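# Yellow block into lunch box well, lid flipped aside

## Task

Set the yellow block down inside the lunch box's small compartment so it rests flat with its longer side running across the box; the lid must end up separate from the box, lying with its inner face upward; finally, neither hand may be touching anything.

## Robot and tools

Robot: two arms, left_arm and right_arm, each ending in a five-finger hand (right_arm has a right hand, left_arm a mirrored left hand). Measured bases in the scene frame: left_arm at (+0.004, +0.329, 0) m, right_arm at (+0.027, -0.298, 0) m, each turned very slightly about z. A camera stand sits behind the arms. Cameras: cam_high and cam_low, each 896x504.

Scene frame: origin at table height, halfway between the two nominal bases; +x points out over the table, +z up, +y toward left_arm. Image left/right does not match arm names.

Hand point: a point fixed to each palm, about 0.05 m in front of it and 0.15 m from the wrist face toward the fingertips. Its +z runs along the straightened fingers, +y out of the palm, +x across the palm away from the thumb (toward the thumb on the left hand). Straight fingers extend 0.06-0.07 m past the point and sit 0.06 m behind it along -y. A wrist bracket on the little-finger side can strike objects.

Row layout (28 numbers, all in [-1, 1], both arms always included): left dx, dy, dz, rx, ry, rz; left little, ring, middle, index, thumb_bend, thumb_turn, force_limit, speed; then the same 14 for the right arm. The six pose numbers are an offset, not a pose: measured along scene axes from that arm's Hand target as it stood when the action or move began; 1.0 equals 0.6 m for dx/dy/dz and 180 degrees for rx/ry/rz, which together form one rotation vector about the Hand target position. Repeating an offset moves the arm again. Sending six zeros re-requests the current Hand target. Finger numbers are absolute targets: +1 open/straight, -1 curled; thumb_turn +1 beside the palm, -1 across in front of it. force_limit maps -1..+1 to about 0..10 N (0..15 N for the two thumb motors); speed rises from nearly 0 at -1 to full at +0.48 and above. There is no 'unchanged' value: to keep a hand as it is, resend the eight hand numbers last actually executed for it (or, before any, its hand_measured plus hand_force_limit and hand_speed). Use speed around -0.94 or lower for gentle grips. With the thumb in front, graspable thickness is roughly 0.035-0.065 m (handles down to 0.025 m).

Tools:
- execute_actions(actions, cameras): actions is a list of actions; each action is up to 15 rows, one per 1/30 s step; a short table repeats its final row to fill 15 steps. Every row in an action is offset from the same starting Hand target. An empty list returns camera images; otherwise images come only if cameras names them (["all"], names, or []).
- move(target, speed, blend, blocking, cameras): target is one 28-number row or a list of up to 15 rows, each offset from the same starting Hand targets, not chained. speed: m/s, 0.002-4.3, default 0.25 (turns up to twice that in rad/s), one value or one per target. blend: corner rounding in m for lists, default 0 (stop at each). Paths are straight, finish together, last 0.5-10 s, and do not avoid obstacles or the other arm. Route around an arm's own base, not close past it. blocking=false returns early while motion continues.
- wait(seconds 0-10): lets time pass holding last commands.
- stop(): brakes a running move.
- zoom_image(camera cam_high or cam_low, region [x0,y0,x1,y1] pixels, at most 504x504) of the latest image.
- show_instructions(): shows reference pages.
- finished_scene(scene): ends the current scene, given its number; irreversible.

Results: end_effector_position (m) and end_effector_quat_wxyz in the scene frame; Hand target (the commanded pose after clipping, basis for the next offset); hand_measured, hand_stopped_by (moving, target, force, stalled, fault), hand_load_n (positive pushes a finger open; near 0 after a lost grip), hand_force_limit, hand_speed, all in the motor order above; joint positions, velocities (omitted when negligible), torques (including arm weight; items 3 and 4 wrap at ±28 N m), motor temperatures. move adds a line such as done, off_target, moving, held or fault, plus limits (paced = pose clipped, held = steps withheld).

Behaviour: orientation commands are clipped to within 40 degrees of the current orientation each step. Arms often rest 1-3 cm (up to 5 cm) short, usually low; that is not contact. Close any remaining gap with a further offset. A blocked arm keeps pushing until commanded back past its hand point. Faster motion hits harder.

Avoid: dropping or releasing moving parts, slamming or hard pushes, striking fixed or heavy items, anything leaving the table, arms pressing each other or a hand closing on the other hand's fingers, excessive finger loads, and motor overheating (warning at 85 °C, arm collapses at 100 °C) from holding loads, stretched arms, or pushing at unreachable poses. Loose objects may occasionally be nudged by outside disturbances.

Each tool is called as name(argument=value, ...), one argument or row to a line, values as JSON.

Reference images:

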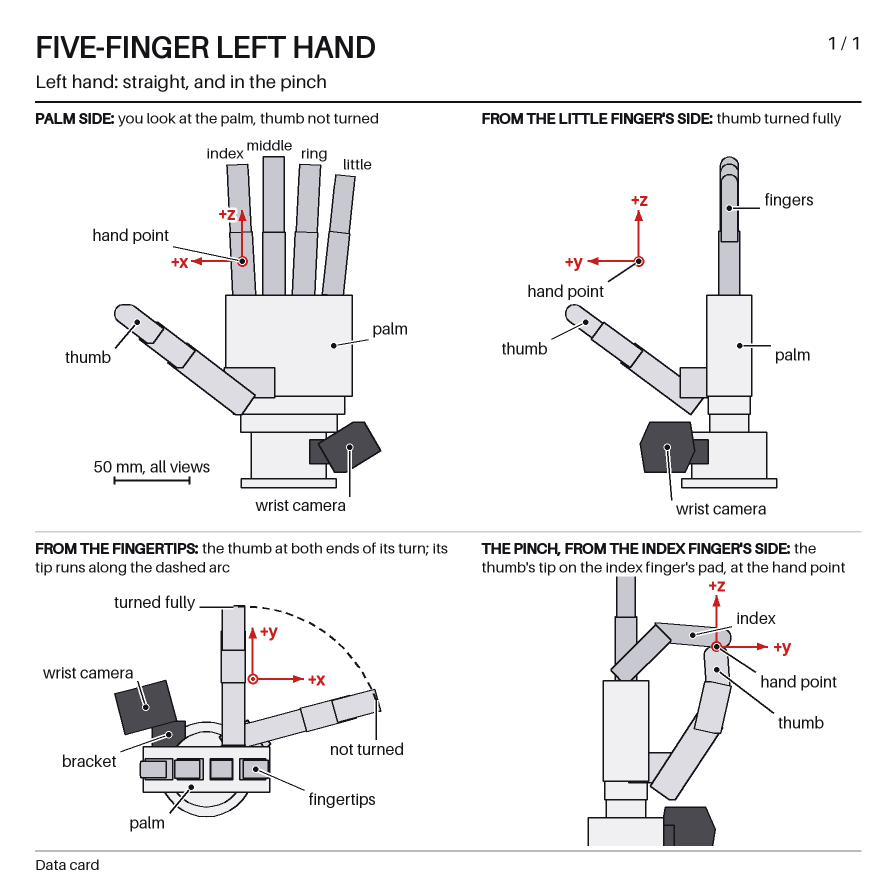

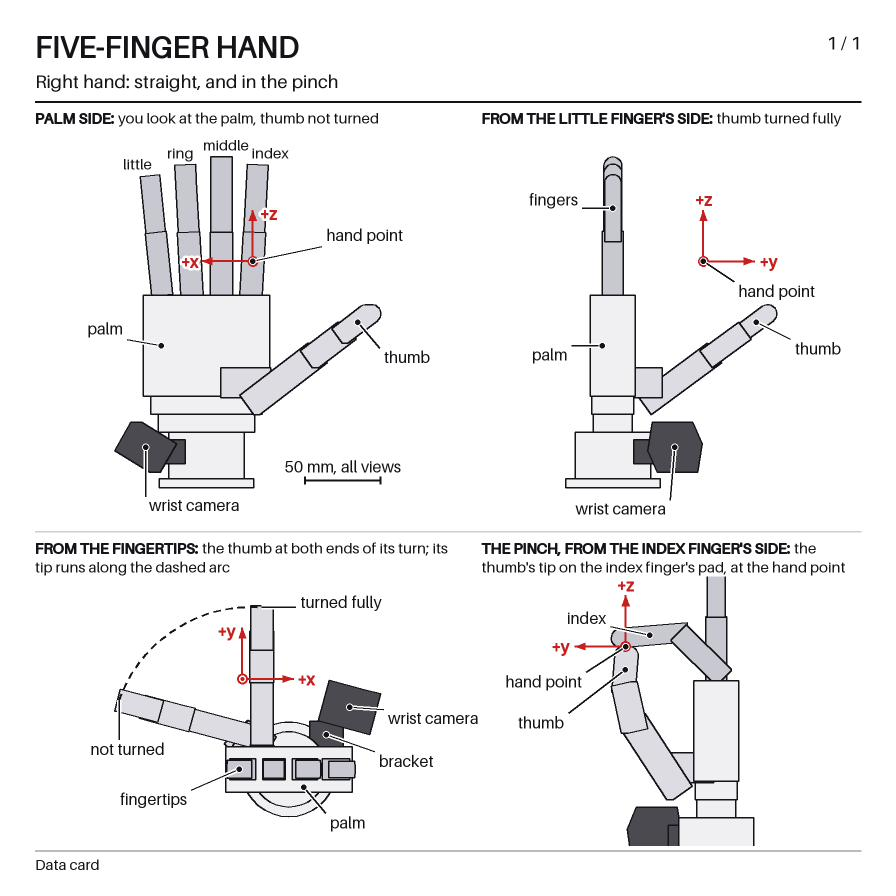

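## Session

execute_actions(
  actions=[],
)

Scene clock: 0.00 s.
left_arm: end_effector_position=(+0.5412, +0.5376, +0.1557) hand_measured=(+1.000, +1.000, +1.000, +1.000, +1.000, +1.000) hand_load_n=(+0.0, +0.0, +0.0, +0.0, +0.0, +0.0) hand_stopped_by=(target, target, target, target, target, target) hand_force_limit=0.00 hand_speed=-0.80 end_effector_quat_wxyz=(+0.205, +0.974, +0.040, +0.087) | right_arm: end_effector_position=(+0.1333, +0.2407, +0.1967) hand_measured=(+1.000, +1.000, +1.000, +1.000, +1.000, +1.000) hand_load_n=(+0.0, +0.0, +0.0, +0.0, +0.0, +0.0) hand_stopped_by=(target, target, target, target, target, target) hand_force_limit=0.00 hand_speed=-0.80 end_effector_quat_wxyz=(-0.655, +0.750, -0.084, +0.018)
Joint positions: left_arm=[0.607 1.909 1.67 -1.42 0.442 -1.01] | right_arm=[1.193 1.301 0.68 0.477 -0.179 0.059]
Joint velocities: within noise
Joint torques (N m): no reading
Motor temperatures (°C): left_arm=[41 38 38 41 40 36] | right_arm=[41 36 42 42 39 45]
Heat: left arm: hottest waist 41 °C; right arm: hottest wrist roll 45 °C.
Hand target: left_arm +0.5466, +0.5415, +0.1609; +0.201, +0.974, +0.038, +0.094 | right_arm +0.1357, +0.2478, +0.2110; -0.666, +0.742, -0.081, +0.020

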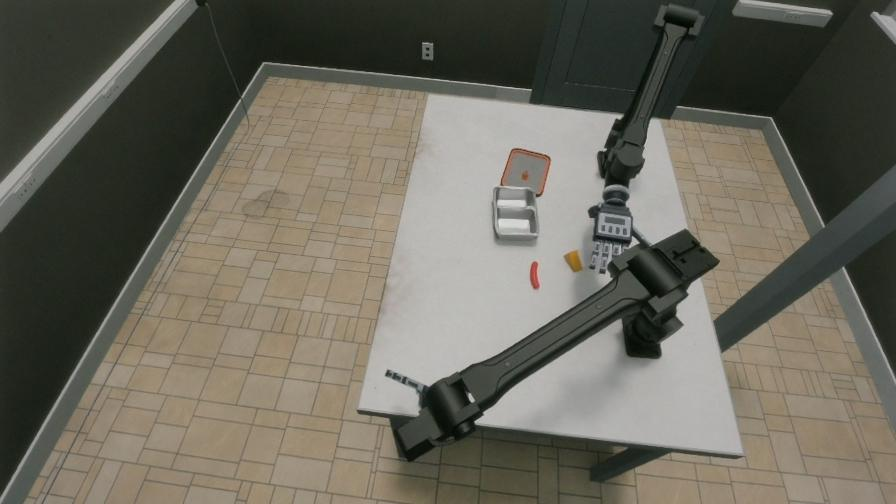

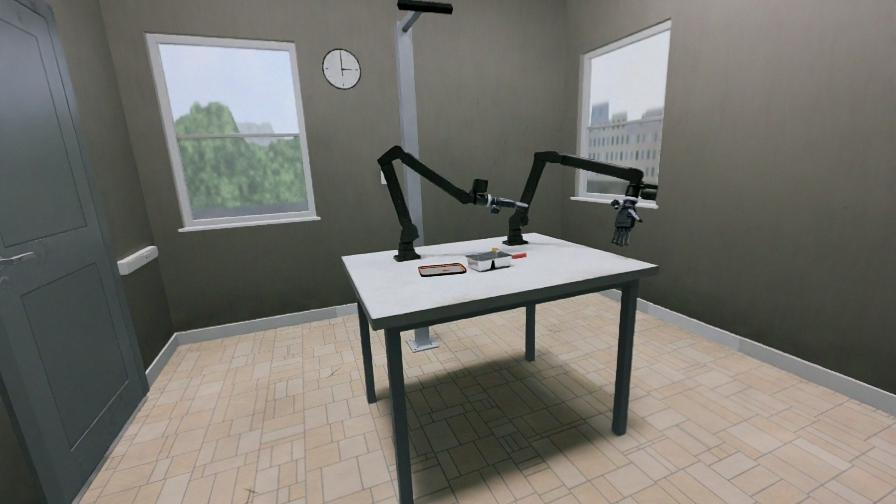

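zoom_image(
  camera="cam_high",
  region=[450, 130, 650, 300],
)

zoom_image(
  camera="cam_low",
  region=[340, 220, 560, 320],
)

Scaled by 2.520.

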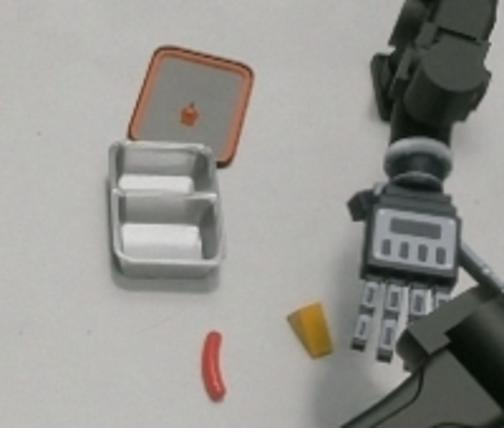

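Scaled by 2.291.

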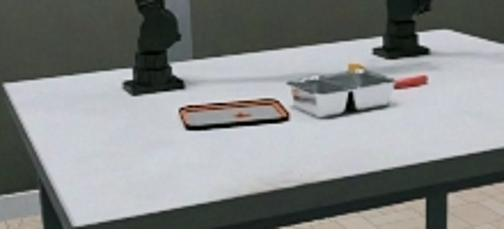

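zoom_image(
  camera="cam_high",
  region=[485, 180, 545, 250],
)

zoom_image(
  camera="cam_high",
  region=[490, 140, 560, 200],
)

zoom_image(
  camera="cam_low",
  region=[410, 235, 540, 285],
)

zoom_image(
  camera="cam_high",
  region=[550, 200, 650, 290],
)

Scaled by 7.200.

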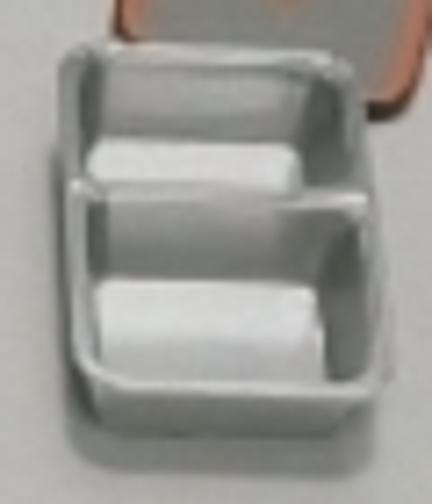

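Scaled by 7.200.

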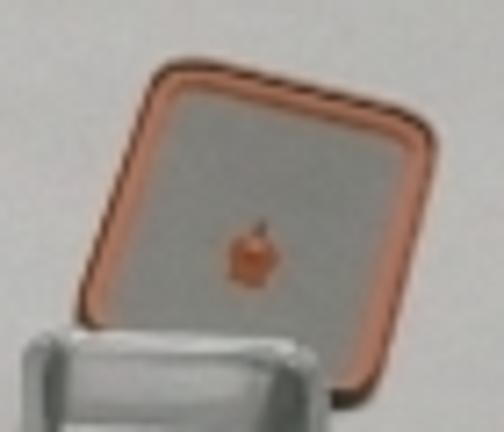

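Scaled by 3.877.

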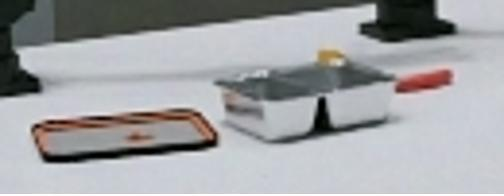

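Scaled by 5.040.

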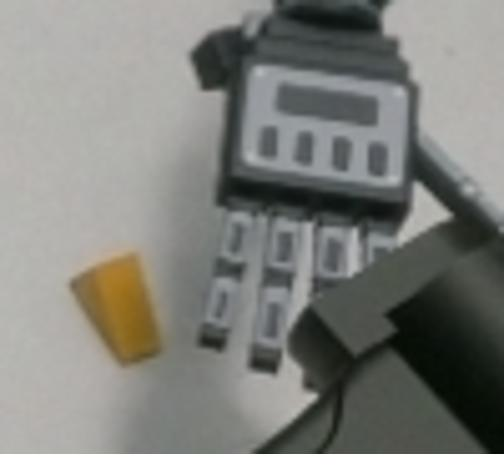

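zoom_image(
  camera="cam_low",
  region=[412, 255, 472, 285],
)

zoom_image(
  camera="cam_high",
  region=[520, 160, 555, 200],
)

zoom_image(
  camera="cam_low",
  region=[460, 240, 530, 280],
)

Scaled by 8.400.

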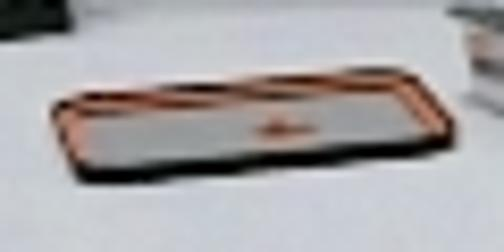

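Scaled by 12.600.

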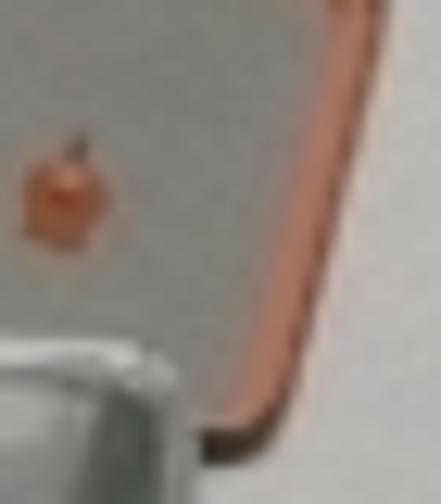

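Scaled by 7.200.

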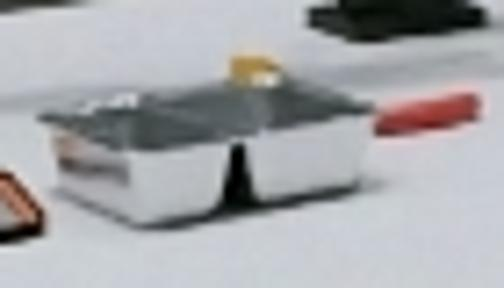

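move(
  target=[0,0,0,0,0,0,1,1,1,1,1,1,0,-0.8, 0,-0.5,0.1,0,0,0,1,1,1,1,1,1,0,-0.8],
  cameras=["all"],
)

Scene clock: 9.47 s.
left_arm: end_effector_position=(+0.5412, +0.5376, +0.1557) hand_measured=(+1.000, +1.000, +1.000, +1.000, +1.000, +1.000) hand_load_n=(+0.0, +0.0, +0.0, +0.0, +0.0, +0.0) hand_stopped_by=(target, target, target, target, target, target) hand_force_limit=0.00 hand_speed=-0.80 end_effector_quat_wxyz=(+0.205, +0.974, +0.040, +0.087) | right_arm: end_effector_position=(+0.1330, -0.0505, +0.2507) hand_measured=(+1.000, +1.000, +1.000, +1.000, +1.000, +1.000) hand_load_n=(+0.0, +0.0, +0.0, +0.0, +0.0, +0.0) hand_stopped_by=(target, target, target, target, target, target) hand_force_limit=0.00 hand_speed=-0.80 end_effector_quat_wxyz=(-0.659, +0.746, -0.094, +0.003)
Joint positions: left_arm=[0.607 1.909 1.67 -1.42 0.442 -1.01] | right_arm=[0.404 0.309 0.411 -0.336 -0.965 -0.073]
Joint torques (N m): left_arm=[1.26 -14.39 11.44 -0.36 0.38 -0.19] | right_arm=[-0.15 0.44 13.68 1.03 -0.32 0.04]
Heat: left arm: hottest wrist pitch 41 °C; right arm: hottest elbow 45 °C.
Hand target: left_arm +0.5466, +0.5415, +0.1609; +0.201, +0.974, +0.038, +0.094 | right_arm +0.1357, -0.0521, +0.2709; -0.666, +0.742, -0.082, +0.020
Off the commanded pose: left_arm 0.008 m, 1 deg | right_arm 0.021 m, 3 deg.
move: off_target (right_arm)

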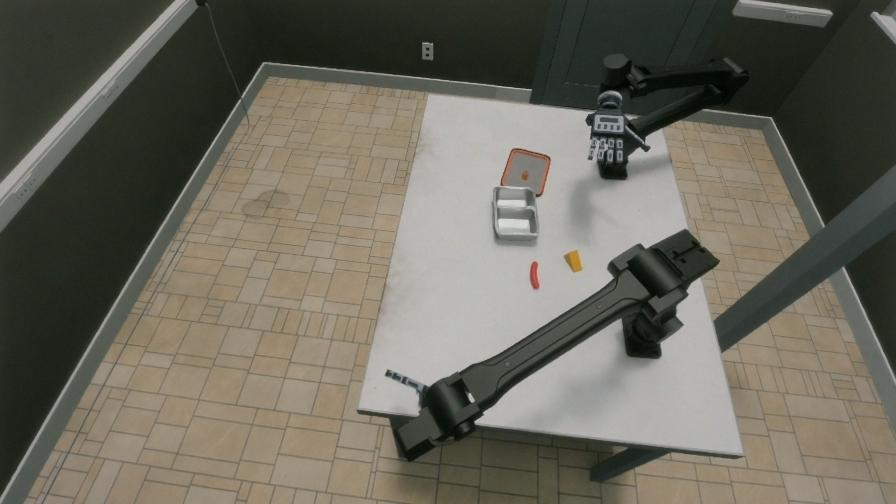

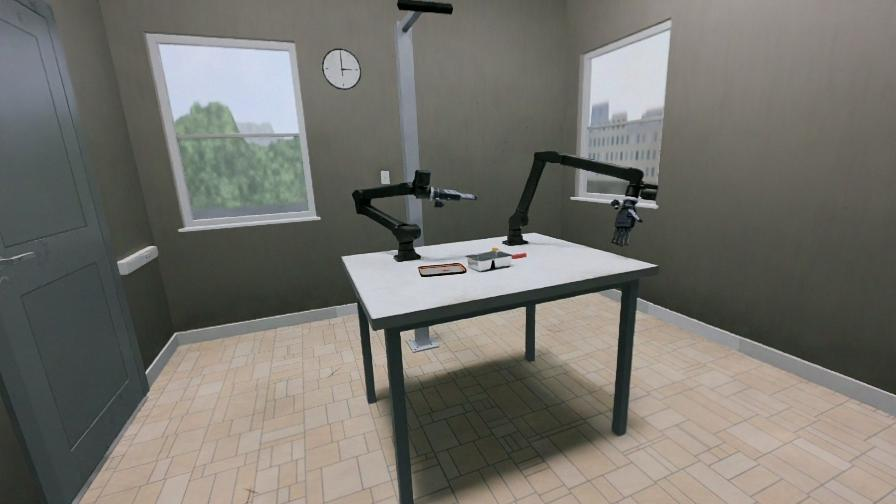

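zoom_image(
  camera="cam_high",
  region=[480, 140, 600, 300],
)

zoom_image(
  camera="cam_high",
  region=[555, 240, 595, 280],
)

zoom_image(
  camera="cam_low",
  region=[485, 240, 515, 260],
)

zoom_image(
  camera="cam_low",
  region=[410, 245, 480, 285],
)

Scaled by 3.150.

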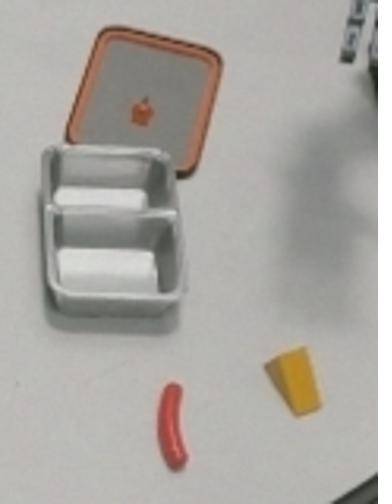

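Scaled by 12.600.

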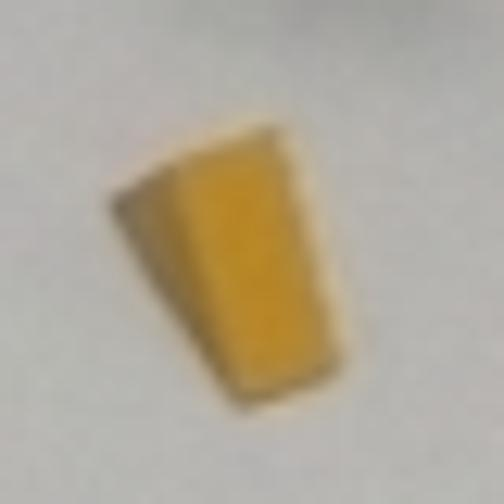

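Scaled by 16.800.

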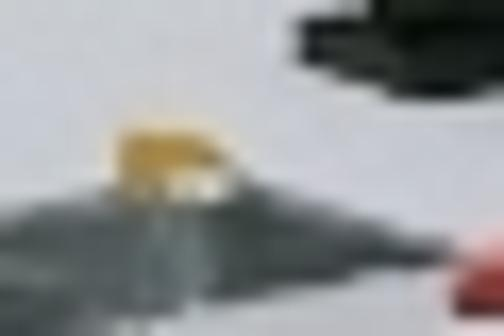

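Scaled by 7.200.

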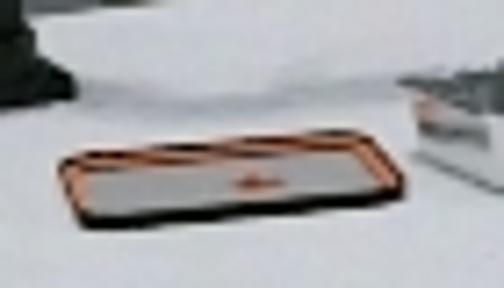

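move(
  target=[0,0,0,0,0,0,1,1,1,1,1,1,0,-0.8, 0.274,-0.163,-0.118,-0.171,0.158,-0.426,1,1,0,0,0.8,-1,-0.5,0],
  cameras=["all"],
)

Scene clock: 23.00 s.
left_arm: end_effector_position=(+0.5412, +0.5376, +0.1557) hand_measured=(+1.000, +1.000, +1.000, +1.000, +1.000, +1.000) hand_load_n=(+0.0, +0.0, +0.0, +0.0, +0.0, +0.0) hand_stopped_by=(target, target, target, target, target, target) hand_force_limit=0.00 hand_speed=-0.80 end_effector_quat_wxyz=(+0.205, +0.974, +0.040, +0.087) | right_arm: end_effector_position=(+0.2924, -0.1585, +0.1782) hand_measured=(+1.000, +1.000, +0.000, +0.000, +0.800, -1.000) hand_load_n=(-0.5, +0.0, +0.0, +0.0, +0.0, +0.5) hand_stopped_by=(target, target, target, target, target, target) hand_force_limit=-0.50 hand_speed=0.00 end_effector_quat_wxyz=(-0.256, +0.660, -0.653, +0.270)
Joint positions: left_arm=[0.607 1.909 1.67 -1.42 0.442 -1.01] | right_arm=[0.515 0.716 0.686 -0.872 0.397 0.424]
Joint torques (N m): left_arm=[0.26 -15.33 11.21 -0.31 0.34 -0.16] | right_arm=[1.26 -1.2 14.31 0.84 0.45 0.23]
Motor temperatures (°C): left_arm=[40 42 41 41 39 36] | right_arm=[41 37 50 42 39 45]
Heat: left arm: hottest shoulder 42 °C; right arm: hottest elbow 50 °C.
Hand target: left_arm +0.5466, +0.5415, +0.1609; +0.201, +0.974, +0.038, +0.094 | right_arm +0.3001, -0.1499, +0.2002; -0.271, +0.653, -0.653, +0.271
Off the commanded pose: left_arm 0.008 m, 1 deg | right_arm 0.025 m, 2 deg.
move: off_target (right_arm)

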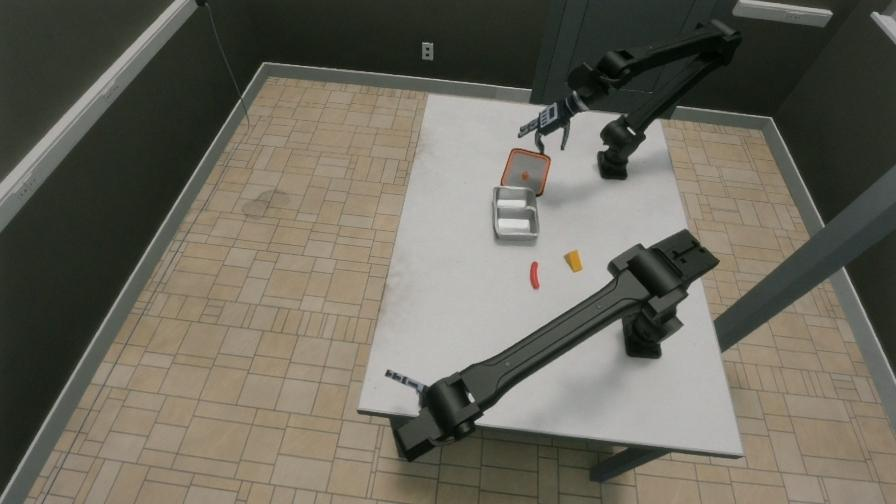

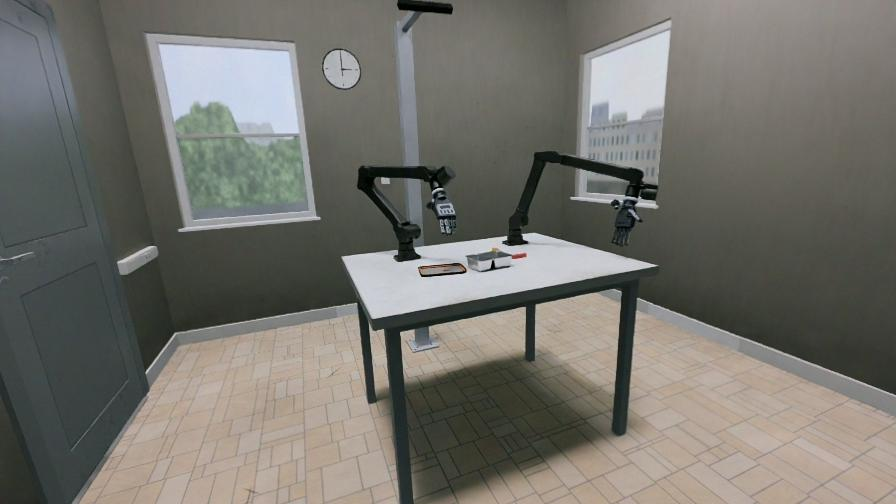

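zoom_image(
  camera="cam_high",
  region=[500, 70, 640, 200],
)

zoom_image(
  camera="cam_low",
  region=[390, 160, 490, 290],
)

Scaled by 3.600.

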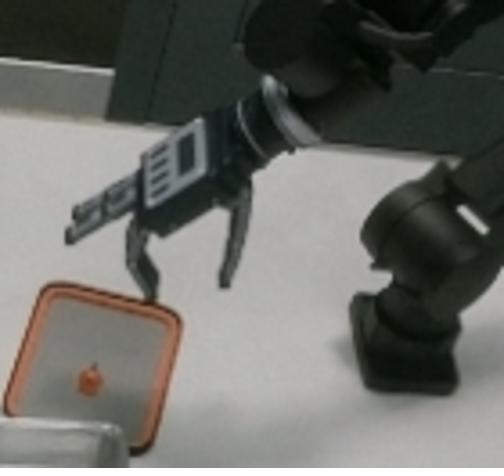

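Scaled by 3.877.

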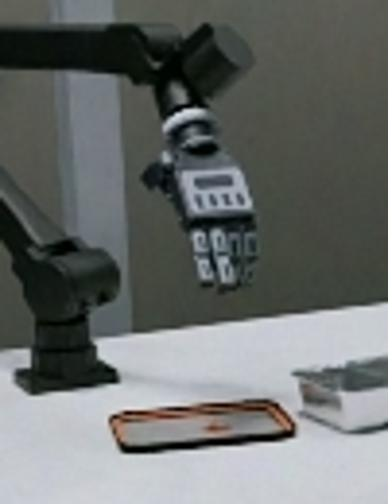

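move(
  target=[0,0,0,0,0,0,1,1,1,1,1,1,0,-0.8, -0.13,0.4,0,0,0,0,1,1,0,0,0.8,-1,-0.5,0],
  cameras=["all"],
)

zoom_image(
  camera="cam_high",
  region=[480, 140, 640, 300],
)

zoom_image(
  camera="cam_low",
  region=[430, 180, 530, 280],
)

Scene clock: 26.40 s.
left_arm: end_effector_position=(+0.5412, +0.5376, +0.1557) hand_measured=(+1.000, +1.000, +1.000, +1.000, +1.000, +1.000) hand_load_n=(+0.0, +0.0, +0.0, +0.0, +0.0, +0.5) hand_stopped_by=(target, target, target, target, target, target) hand_force_limit=0.00 hand_speed=-0.80 end_effector_quat_wxyz=(+0.205, +0.974, +0.040, +0.087) | right_arm: end_effector_position=(+0.2195, +0.0760, +0.1862) hand_measured=(+1.000, +1.000, +0.000, +0.000, +0.800, -1.000) hand_load_n=(+0.0, +0.0, +0.0, +0.0, +0.0, +0.5) hand_stopped_by=(target, target, target, target, target, target) hand_force_limit=-0.50 hand_speed=0.00 end_effector_quat_wxyz=(-0.261, +0.659, -0.649, +0.276)
Joint positions: left_arm=[0.607 1.909 1.67 -1.42 0.442 -1.01] | right_arm=[1.235 1.254 1.064 -1.135 0.746 1.181]
Joint torques (N m): left_arm=[-0.21 -14.1 11.38 -0.4 0.39 -0.16] | right_arm=[1.32 -7.36 13.15 0.36 0.78 0.21]
Heat: left arm: hottest shoulder 42 °C; right arm: hottest elbow 51 °C.
Hand target: left_arm +0.5466, +0.5415, +0.1609; +0.201, +0.974, +0.038, +0.094 | right_arm +0.2221, +0.0900, +0.2003; -0.271, +0.653, -0.653, +0.271
Off the commanded pose: left_arm 0.008 m, 1 deg | right_arm 0.020 m, 2 deg.
move: off_target (right_arm)

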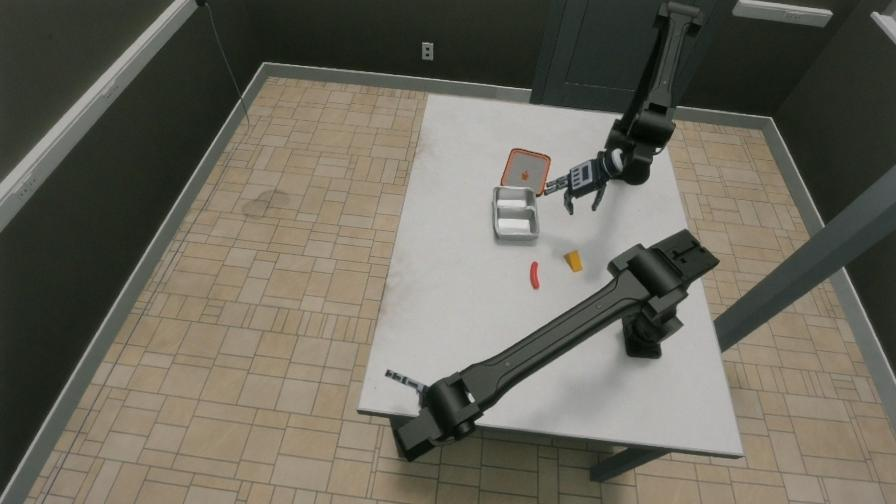

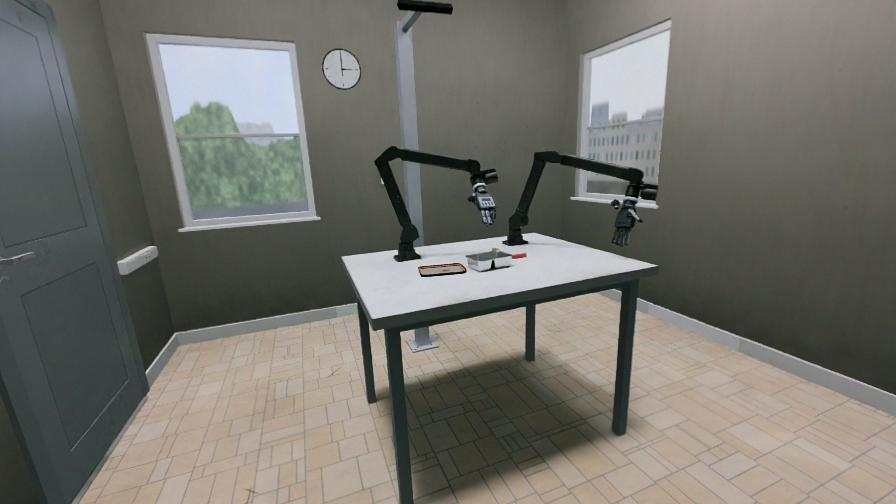

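Scaled by 3.150.

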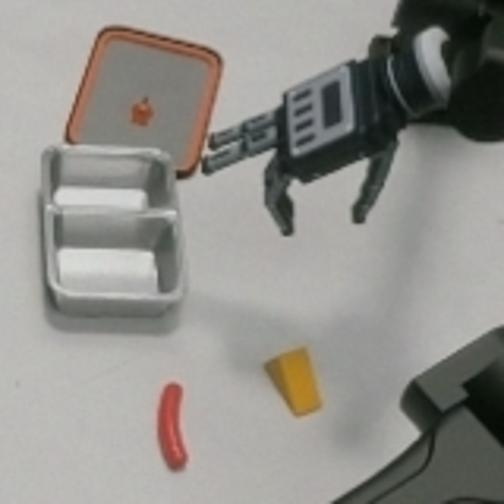

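Scaled by 5.040.

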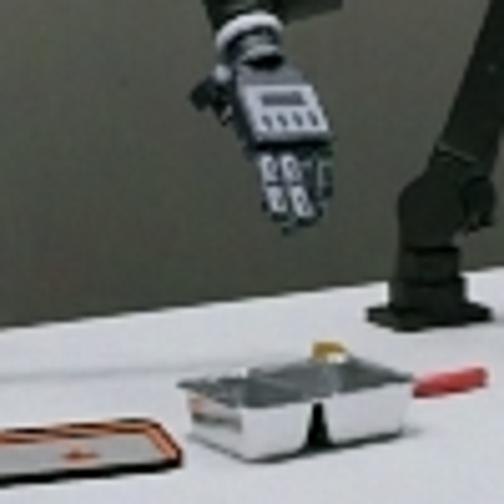

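move(
  target=[0,0,0,0,0,0,1,1,1,1,1,1,0,-0.8, 0,0,-0.21,0,0,0,1,1,0,0,0.8,-1,-0.5,0],
  speed=0.1,
  cameras=["all"],
)

zoom_image(
  camera="cam_high",
  region=[480, 140, 640, 300],
)

zoom_image(
  camera="cam_low",
  region=[430, 180, 530, 280],
)

Scene clock: 29.07 s.
left_arm: end_effector_position=(+0.5412, +0.5376, +0.1557) hand_measured=(+1.000, +1.000, +1.000, +1.000, +1.000, +1.000) hand_load_n=(+0.0, +0.0, +0.0, +0.0, +0.0, +0.0) hand_stopped_by=(target, target, target, target, target, target) hand_force_limit=0.00 hand_speed=-0.80 end_effector_quat_wxyz=(+0.205, +0.974, +0.040, +0.087) | right_arm: end_effector_position=(+0.2220, +0.0843, +0.0767) hand_measured=(+1.000, +1.000, +0.000, +0.000, +0.800, -1.000) hand_load_n=(+0.0, +0.0, +0.0, +0.0, +0.0, +0.0) hand_stopped_by=(target, target, target, target, target, target) hand_force_limit=-0.50 hand_speed=0.00 end_effector_quat_wxyz=(-0.266, +0.656, -0.651, +0.273)
Joint positions: left_arm=[0.607 1.909 1.67 -1.42 0.442 -1.01] | right_arm=[1.235 1.377 0.867 -0.804 0.747 1.184]
Joint torques (N m): left_arm=[0.97 -14.21 11.26 -0.28 0.41 -0.19] | right_arm=[1.73 -8.29 8.1 1.31 0.8 0.17]
Heat: left arm: hottest shoulder 42 °C; right arm: hottest elbow 51 °C.
Hand target: left_arm +0.5466, +0.5415, +0.1609; +0.201, +0.974, +0.038, +0.094 | right_arm +0.2221, +0.0900, +0.0742; -0.271, +0.653, -0.653, +0.271
Off the commanded pose: left_arm 0.008 m, 1 deg | right_arm 0.006 m, 1 deg.
move: done

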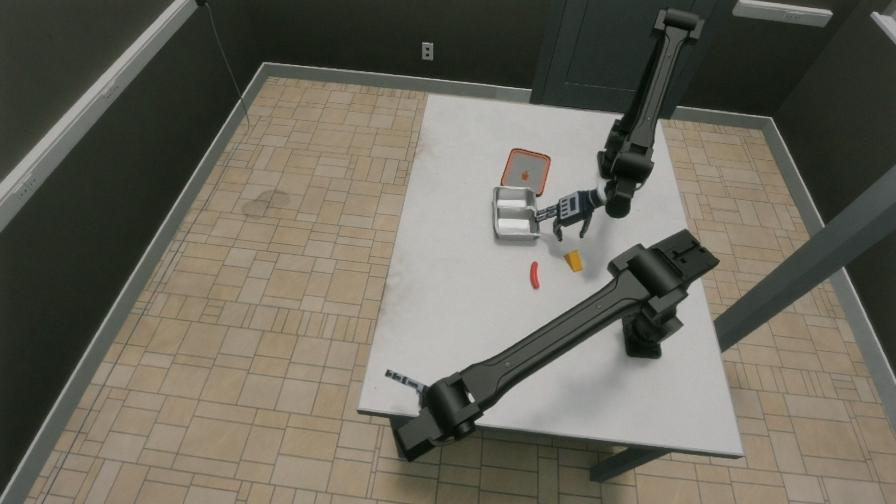

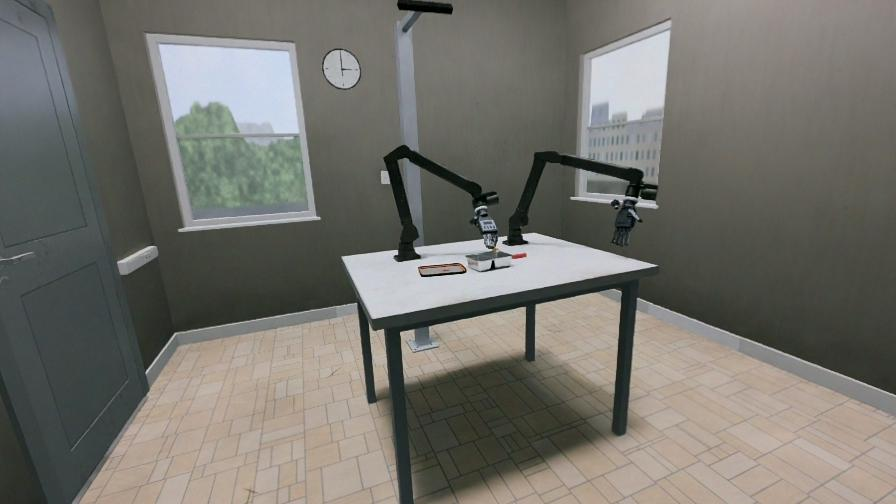

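Scaled by 3.150.

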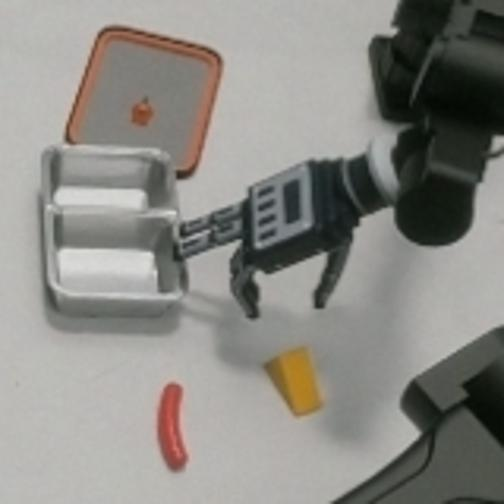

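Scaled by 5.040.

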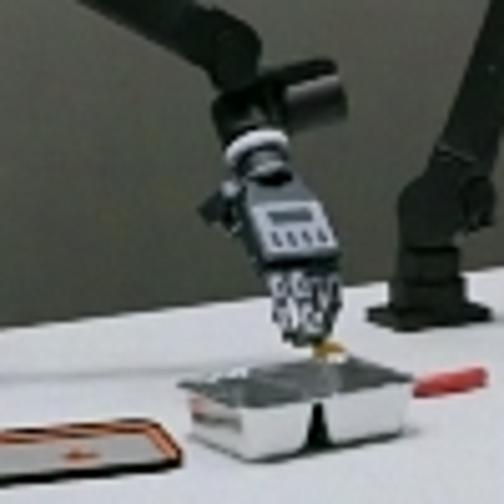

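move(
  target=[0,0,0,0,0,0,1,1,1,1,1,1,0,-0.8, -0.047,0.047,0.035,0,0,0.12,-1,-1,0.2,0.2,1,-1,-0.5,0],
  speed=0.1,
  cameras=["all"],
)

zoom_image(
  camera="cam_high",
  region=[520, 180, 640, 300],
)

zoom_image(
  camera="cam_low",
  region=[450, 200, 530, 280],
)

Scene clock: 38.83 s.
left_arm: end_effector_position=(+0.5412, +0.5376, +0.1557) hand_measured=(+1.000, +1.000, +1.000, +1.000, +1.000, +1.000) hand_load_n=(+0.0, +0.0, +0.0, +0.0, +0.0, +0.0) hand_stopped_by=(target, target, target, target, target, target) hand_force_limit=0.00 hand_speed=-0.80 end_effector_quat_wxyz=(+0.205, +0.974, +0.040, +0.087) | right_arm: end_effector_position=(+0.1967, +0.1122, +0.0866) hand_measured=(-1.000, -1.000, +0.200, +0.200, +1.000, -1.000) hand_load_n=(+0.0, +0.0, +0.0, +0.0, +0.0, +0.0) hand_stopped_by=(target, target, target, target, target, target) hand_force_limit=-0.50 hand_speed=0.00 end_effector_quat_wxyz=(-0.302, +0.764, -0.525, +0.222)
Joint positions: left_arm=[0.607 1.909 1.67 -1.42 0.442 -1.01] | right_arm=[1.255 1.319 0.827 -0.583 0.614 0.787]
Joint torques (N m): left_arm=[0.56 -14.39 11.43 -0.49 0.37 -0.18] | right_arm=[1.79 -10.17 8.7 1.55 0.36 -0.05]
Heat: left arm: hottest shoulder 43 °C; right arm: hottest elbow 50 °C.
Hand target: left_arm +0.5466, +0.5415, +0.1609; +0.201, +0.974, +0.038, +0.094 | right_arm +0.1938, +0.1183, +0.0953; -0.317, +0.764, -0.519, +0.215
Off the commanded pose: left_arm 0.008 m, 1 deg | right_arm 0.011 m, 2 deg.
move: off_target (right_arm)

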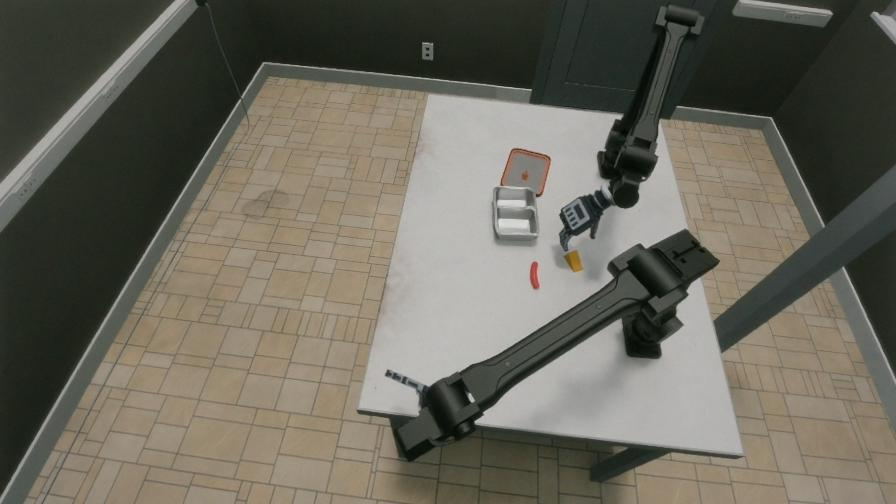

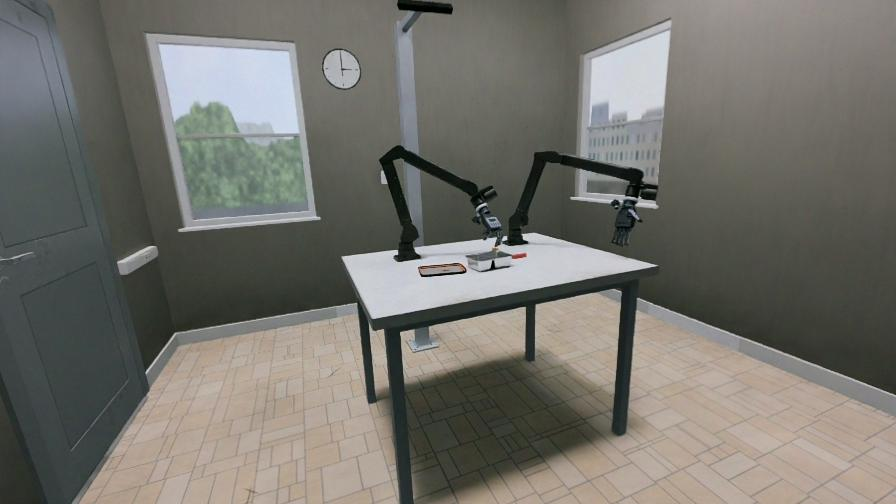

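Scaled by 4.200.

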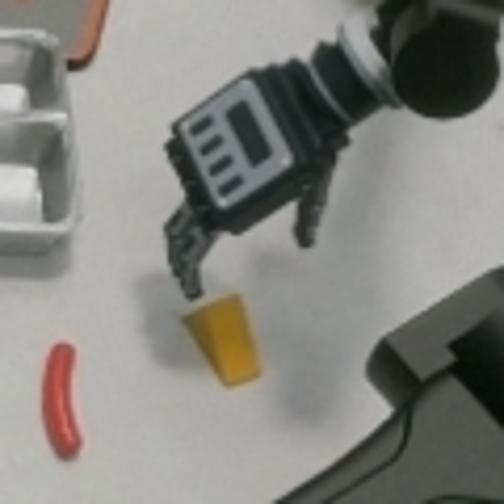

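Scaled by 6.300.

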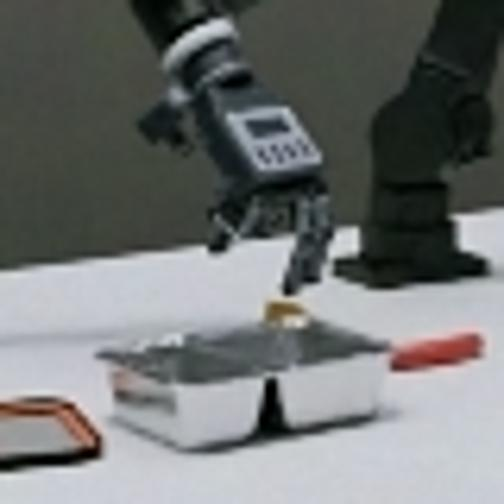

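move(
  target=[0,0,0,0,0,0,1,1,1,1,1,1,0,-0.8, 0.003,0,-0.1,0,0,0,-1,-1,0.2,0.2,1,-1,-0.5,0],
  speed=0.06,
  cameras=["all"],
)

zoom_image(
  camera="cam_high",
  region=[540, 210, 620, 290],
)

zoom_image(
  camera="cam_low",
  region=[450, 200, 530, 280],
)

Scene clock: 41.37 s.
left_arm: end_effector_position=(+0.5412, +0.5376, +0.1557) hand_measured=(+1.000, +1.000, +1.000, +1.000, +1.000, +1.000) hand_load_n=(+0.0, +0.0, +0.0, +0.0, +0.0, +0.0) hand_stopped_by=(target, target, target, target, target, target) hand_force_limit=0.00 hand_speed=-0.80 end_effector_quat_wxyz=(+0.205, +0.974, +0.040, +0.087) | right_arm: end_effector_position=(+0.1969, +0.1144, +0.0391) hand_measured=(-1.000, -1.000, +0.200, +0.200, +1.000, -1.000) hand_load_n=(+0.0, +0.5, +0.0, +0.0, +0.0, +0.0) hand_stopped_by=(target, target, target, target, target, target) hand_force_limit=-0.50 hand_speed=0.00 end_effector_quat_wxyz=(-0.316, +0.760, -0.525, +0.216)
Joint positions: left_arm=[0.607 1.909 1.67 -1.42 0.442 -1.01] | right_arm=[1.255 1.392 0.738 -0.389 0.611 0.782]
Joint torques (N m): left_arm=[0.44 -14.68 11.26 -0.53 0.37 -0.15] | right_arm=[1.79 -8 7.94 1.73 0.42 -0.02]
Heat: left arm: hottest elbow 44 °C; right arm: hottest elbow 50 °C.
Hand target: left_arm +0.5466, +0.5415, +0.1609; +0.201, +0.974, +0.038, +0.094 | right_arm +0.1956, +0.1183, +0.0353; -0.317, +0.764, -0.519, +0.215
Off the commanded pose: left_arm 0.008 m, 1 deg | right_arm 0.006 m, 1 deg.
move: done

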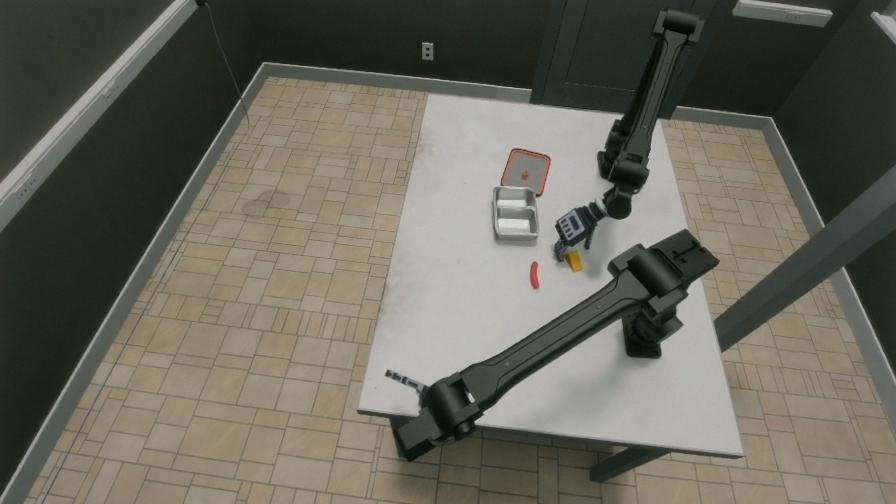

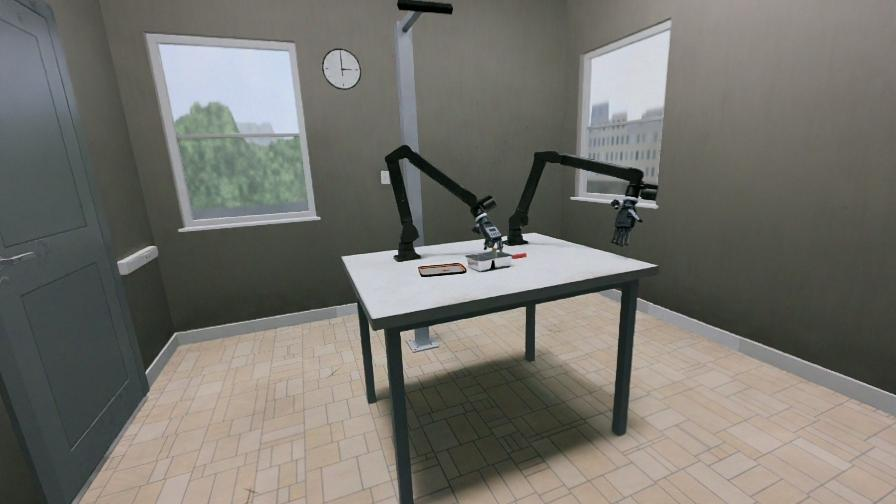

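Scaled by 6.300.

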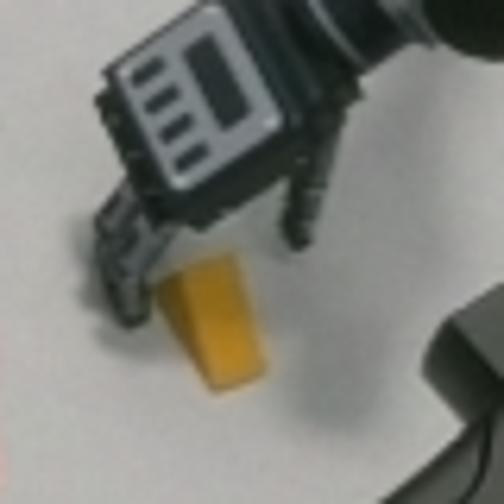

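Scaled by 6.300.

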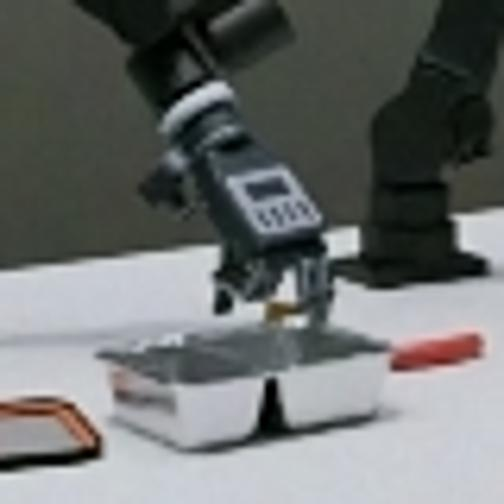

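move(
  target=[0,0,0,0,0,0,1,1,1,1,1,1,0,-0.8, 0,0,-0.02,0,0,0,-1,-1,0.2,0.2,1,-1,-0.5,0],
  speed=0.05,
)

Scene clock: 42.77 s.
left_arm: end_effector_position=(+0.5412, +0.5376, +0.1557) hand_measured=(+1.000, +1.000, +1.000, +1.000, +1.000, +1.000) hand_load_n=(+0.0, +0.0, +0.0, +0.0, +0.0, +0.0) hand_stopped_by=(target, target, target, target, target, target) hand_force_limit=0.00 hand_speed=-0.80 end_effector_quat_wxyz=(+0.205, +0.974, +0.040, +0.087) | right_arm: end_effector_position=(+0.1981, +0.1156, +0.0358) hand_measured=(-1.000, -1.000, +0.200, +0.200, +1.000, -1.000) hand_load_n=(+0.0, +0.0, -5.5, +0.0, +0.0, +0.0) hand_stopped_by=(target, target, target, target, target, target) hand_force_limit=-0.50 hand_speed=0.00 end_effector_quat_wxyz=(-0.321, +0.759, -0.523, +0.217)
Joint positions: left_arm=[0.607 1.909 1.67 -1.42 0.442 -1.01] | right_arm=[1.255 1.399 0.729 -0.358 0.615 0.771]
Joint torques (N m): left_arm=[0.5 -14.51 11.25 -0.18 0.38 -0.17] | right_arm=[1.03 -7 7.28 2.19 0.22 0.04]
Heat: left arm: hottest shoulder 44 °C; right arm: hottest elbow 50 °C.
Hand target: left_arm +0.5466, +0.5415, +0.1609; +0.201, +0.974, +0.038, +0.094 | right_arm +0.1957, +0.1182, +0.0232; -0.317, +0.764, -0.519, +0.215
Off the commanded pose: left_arm 0.008 m, 1 deg | right_arm 0.013 m, 1 deg.
move: off_target (right_arm)


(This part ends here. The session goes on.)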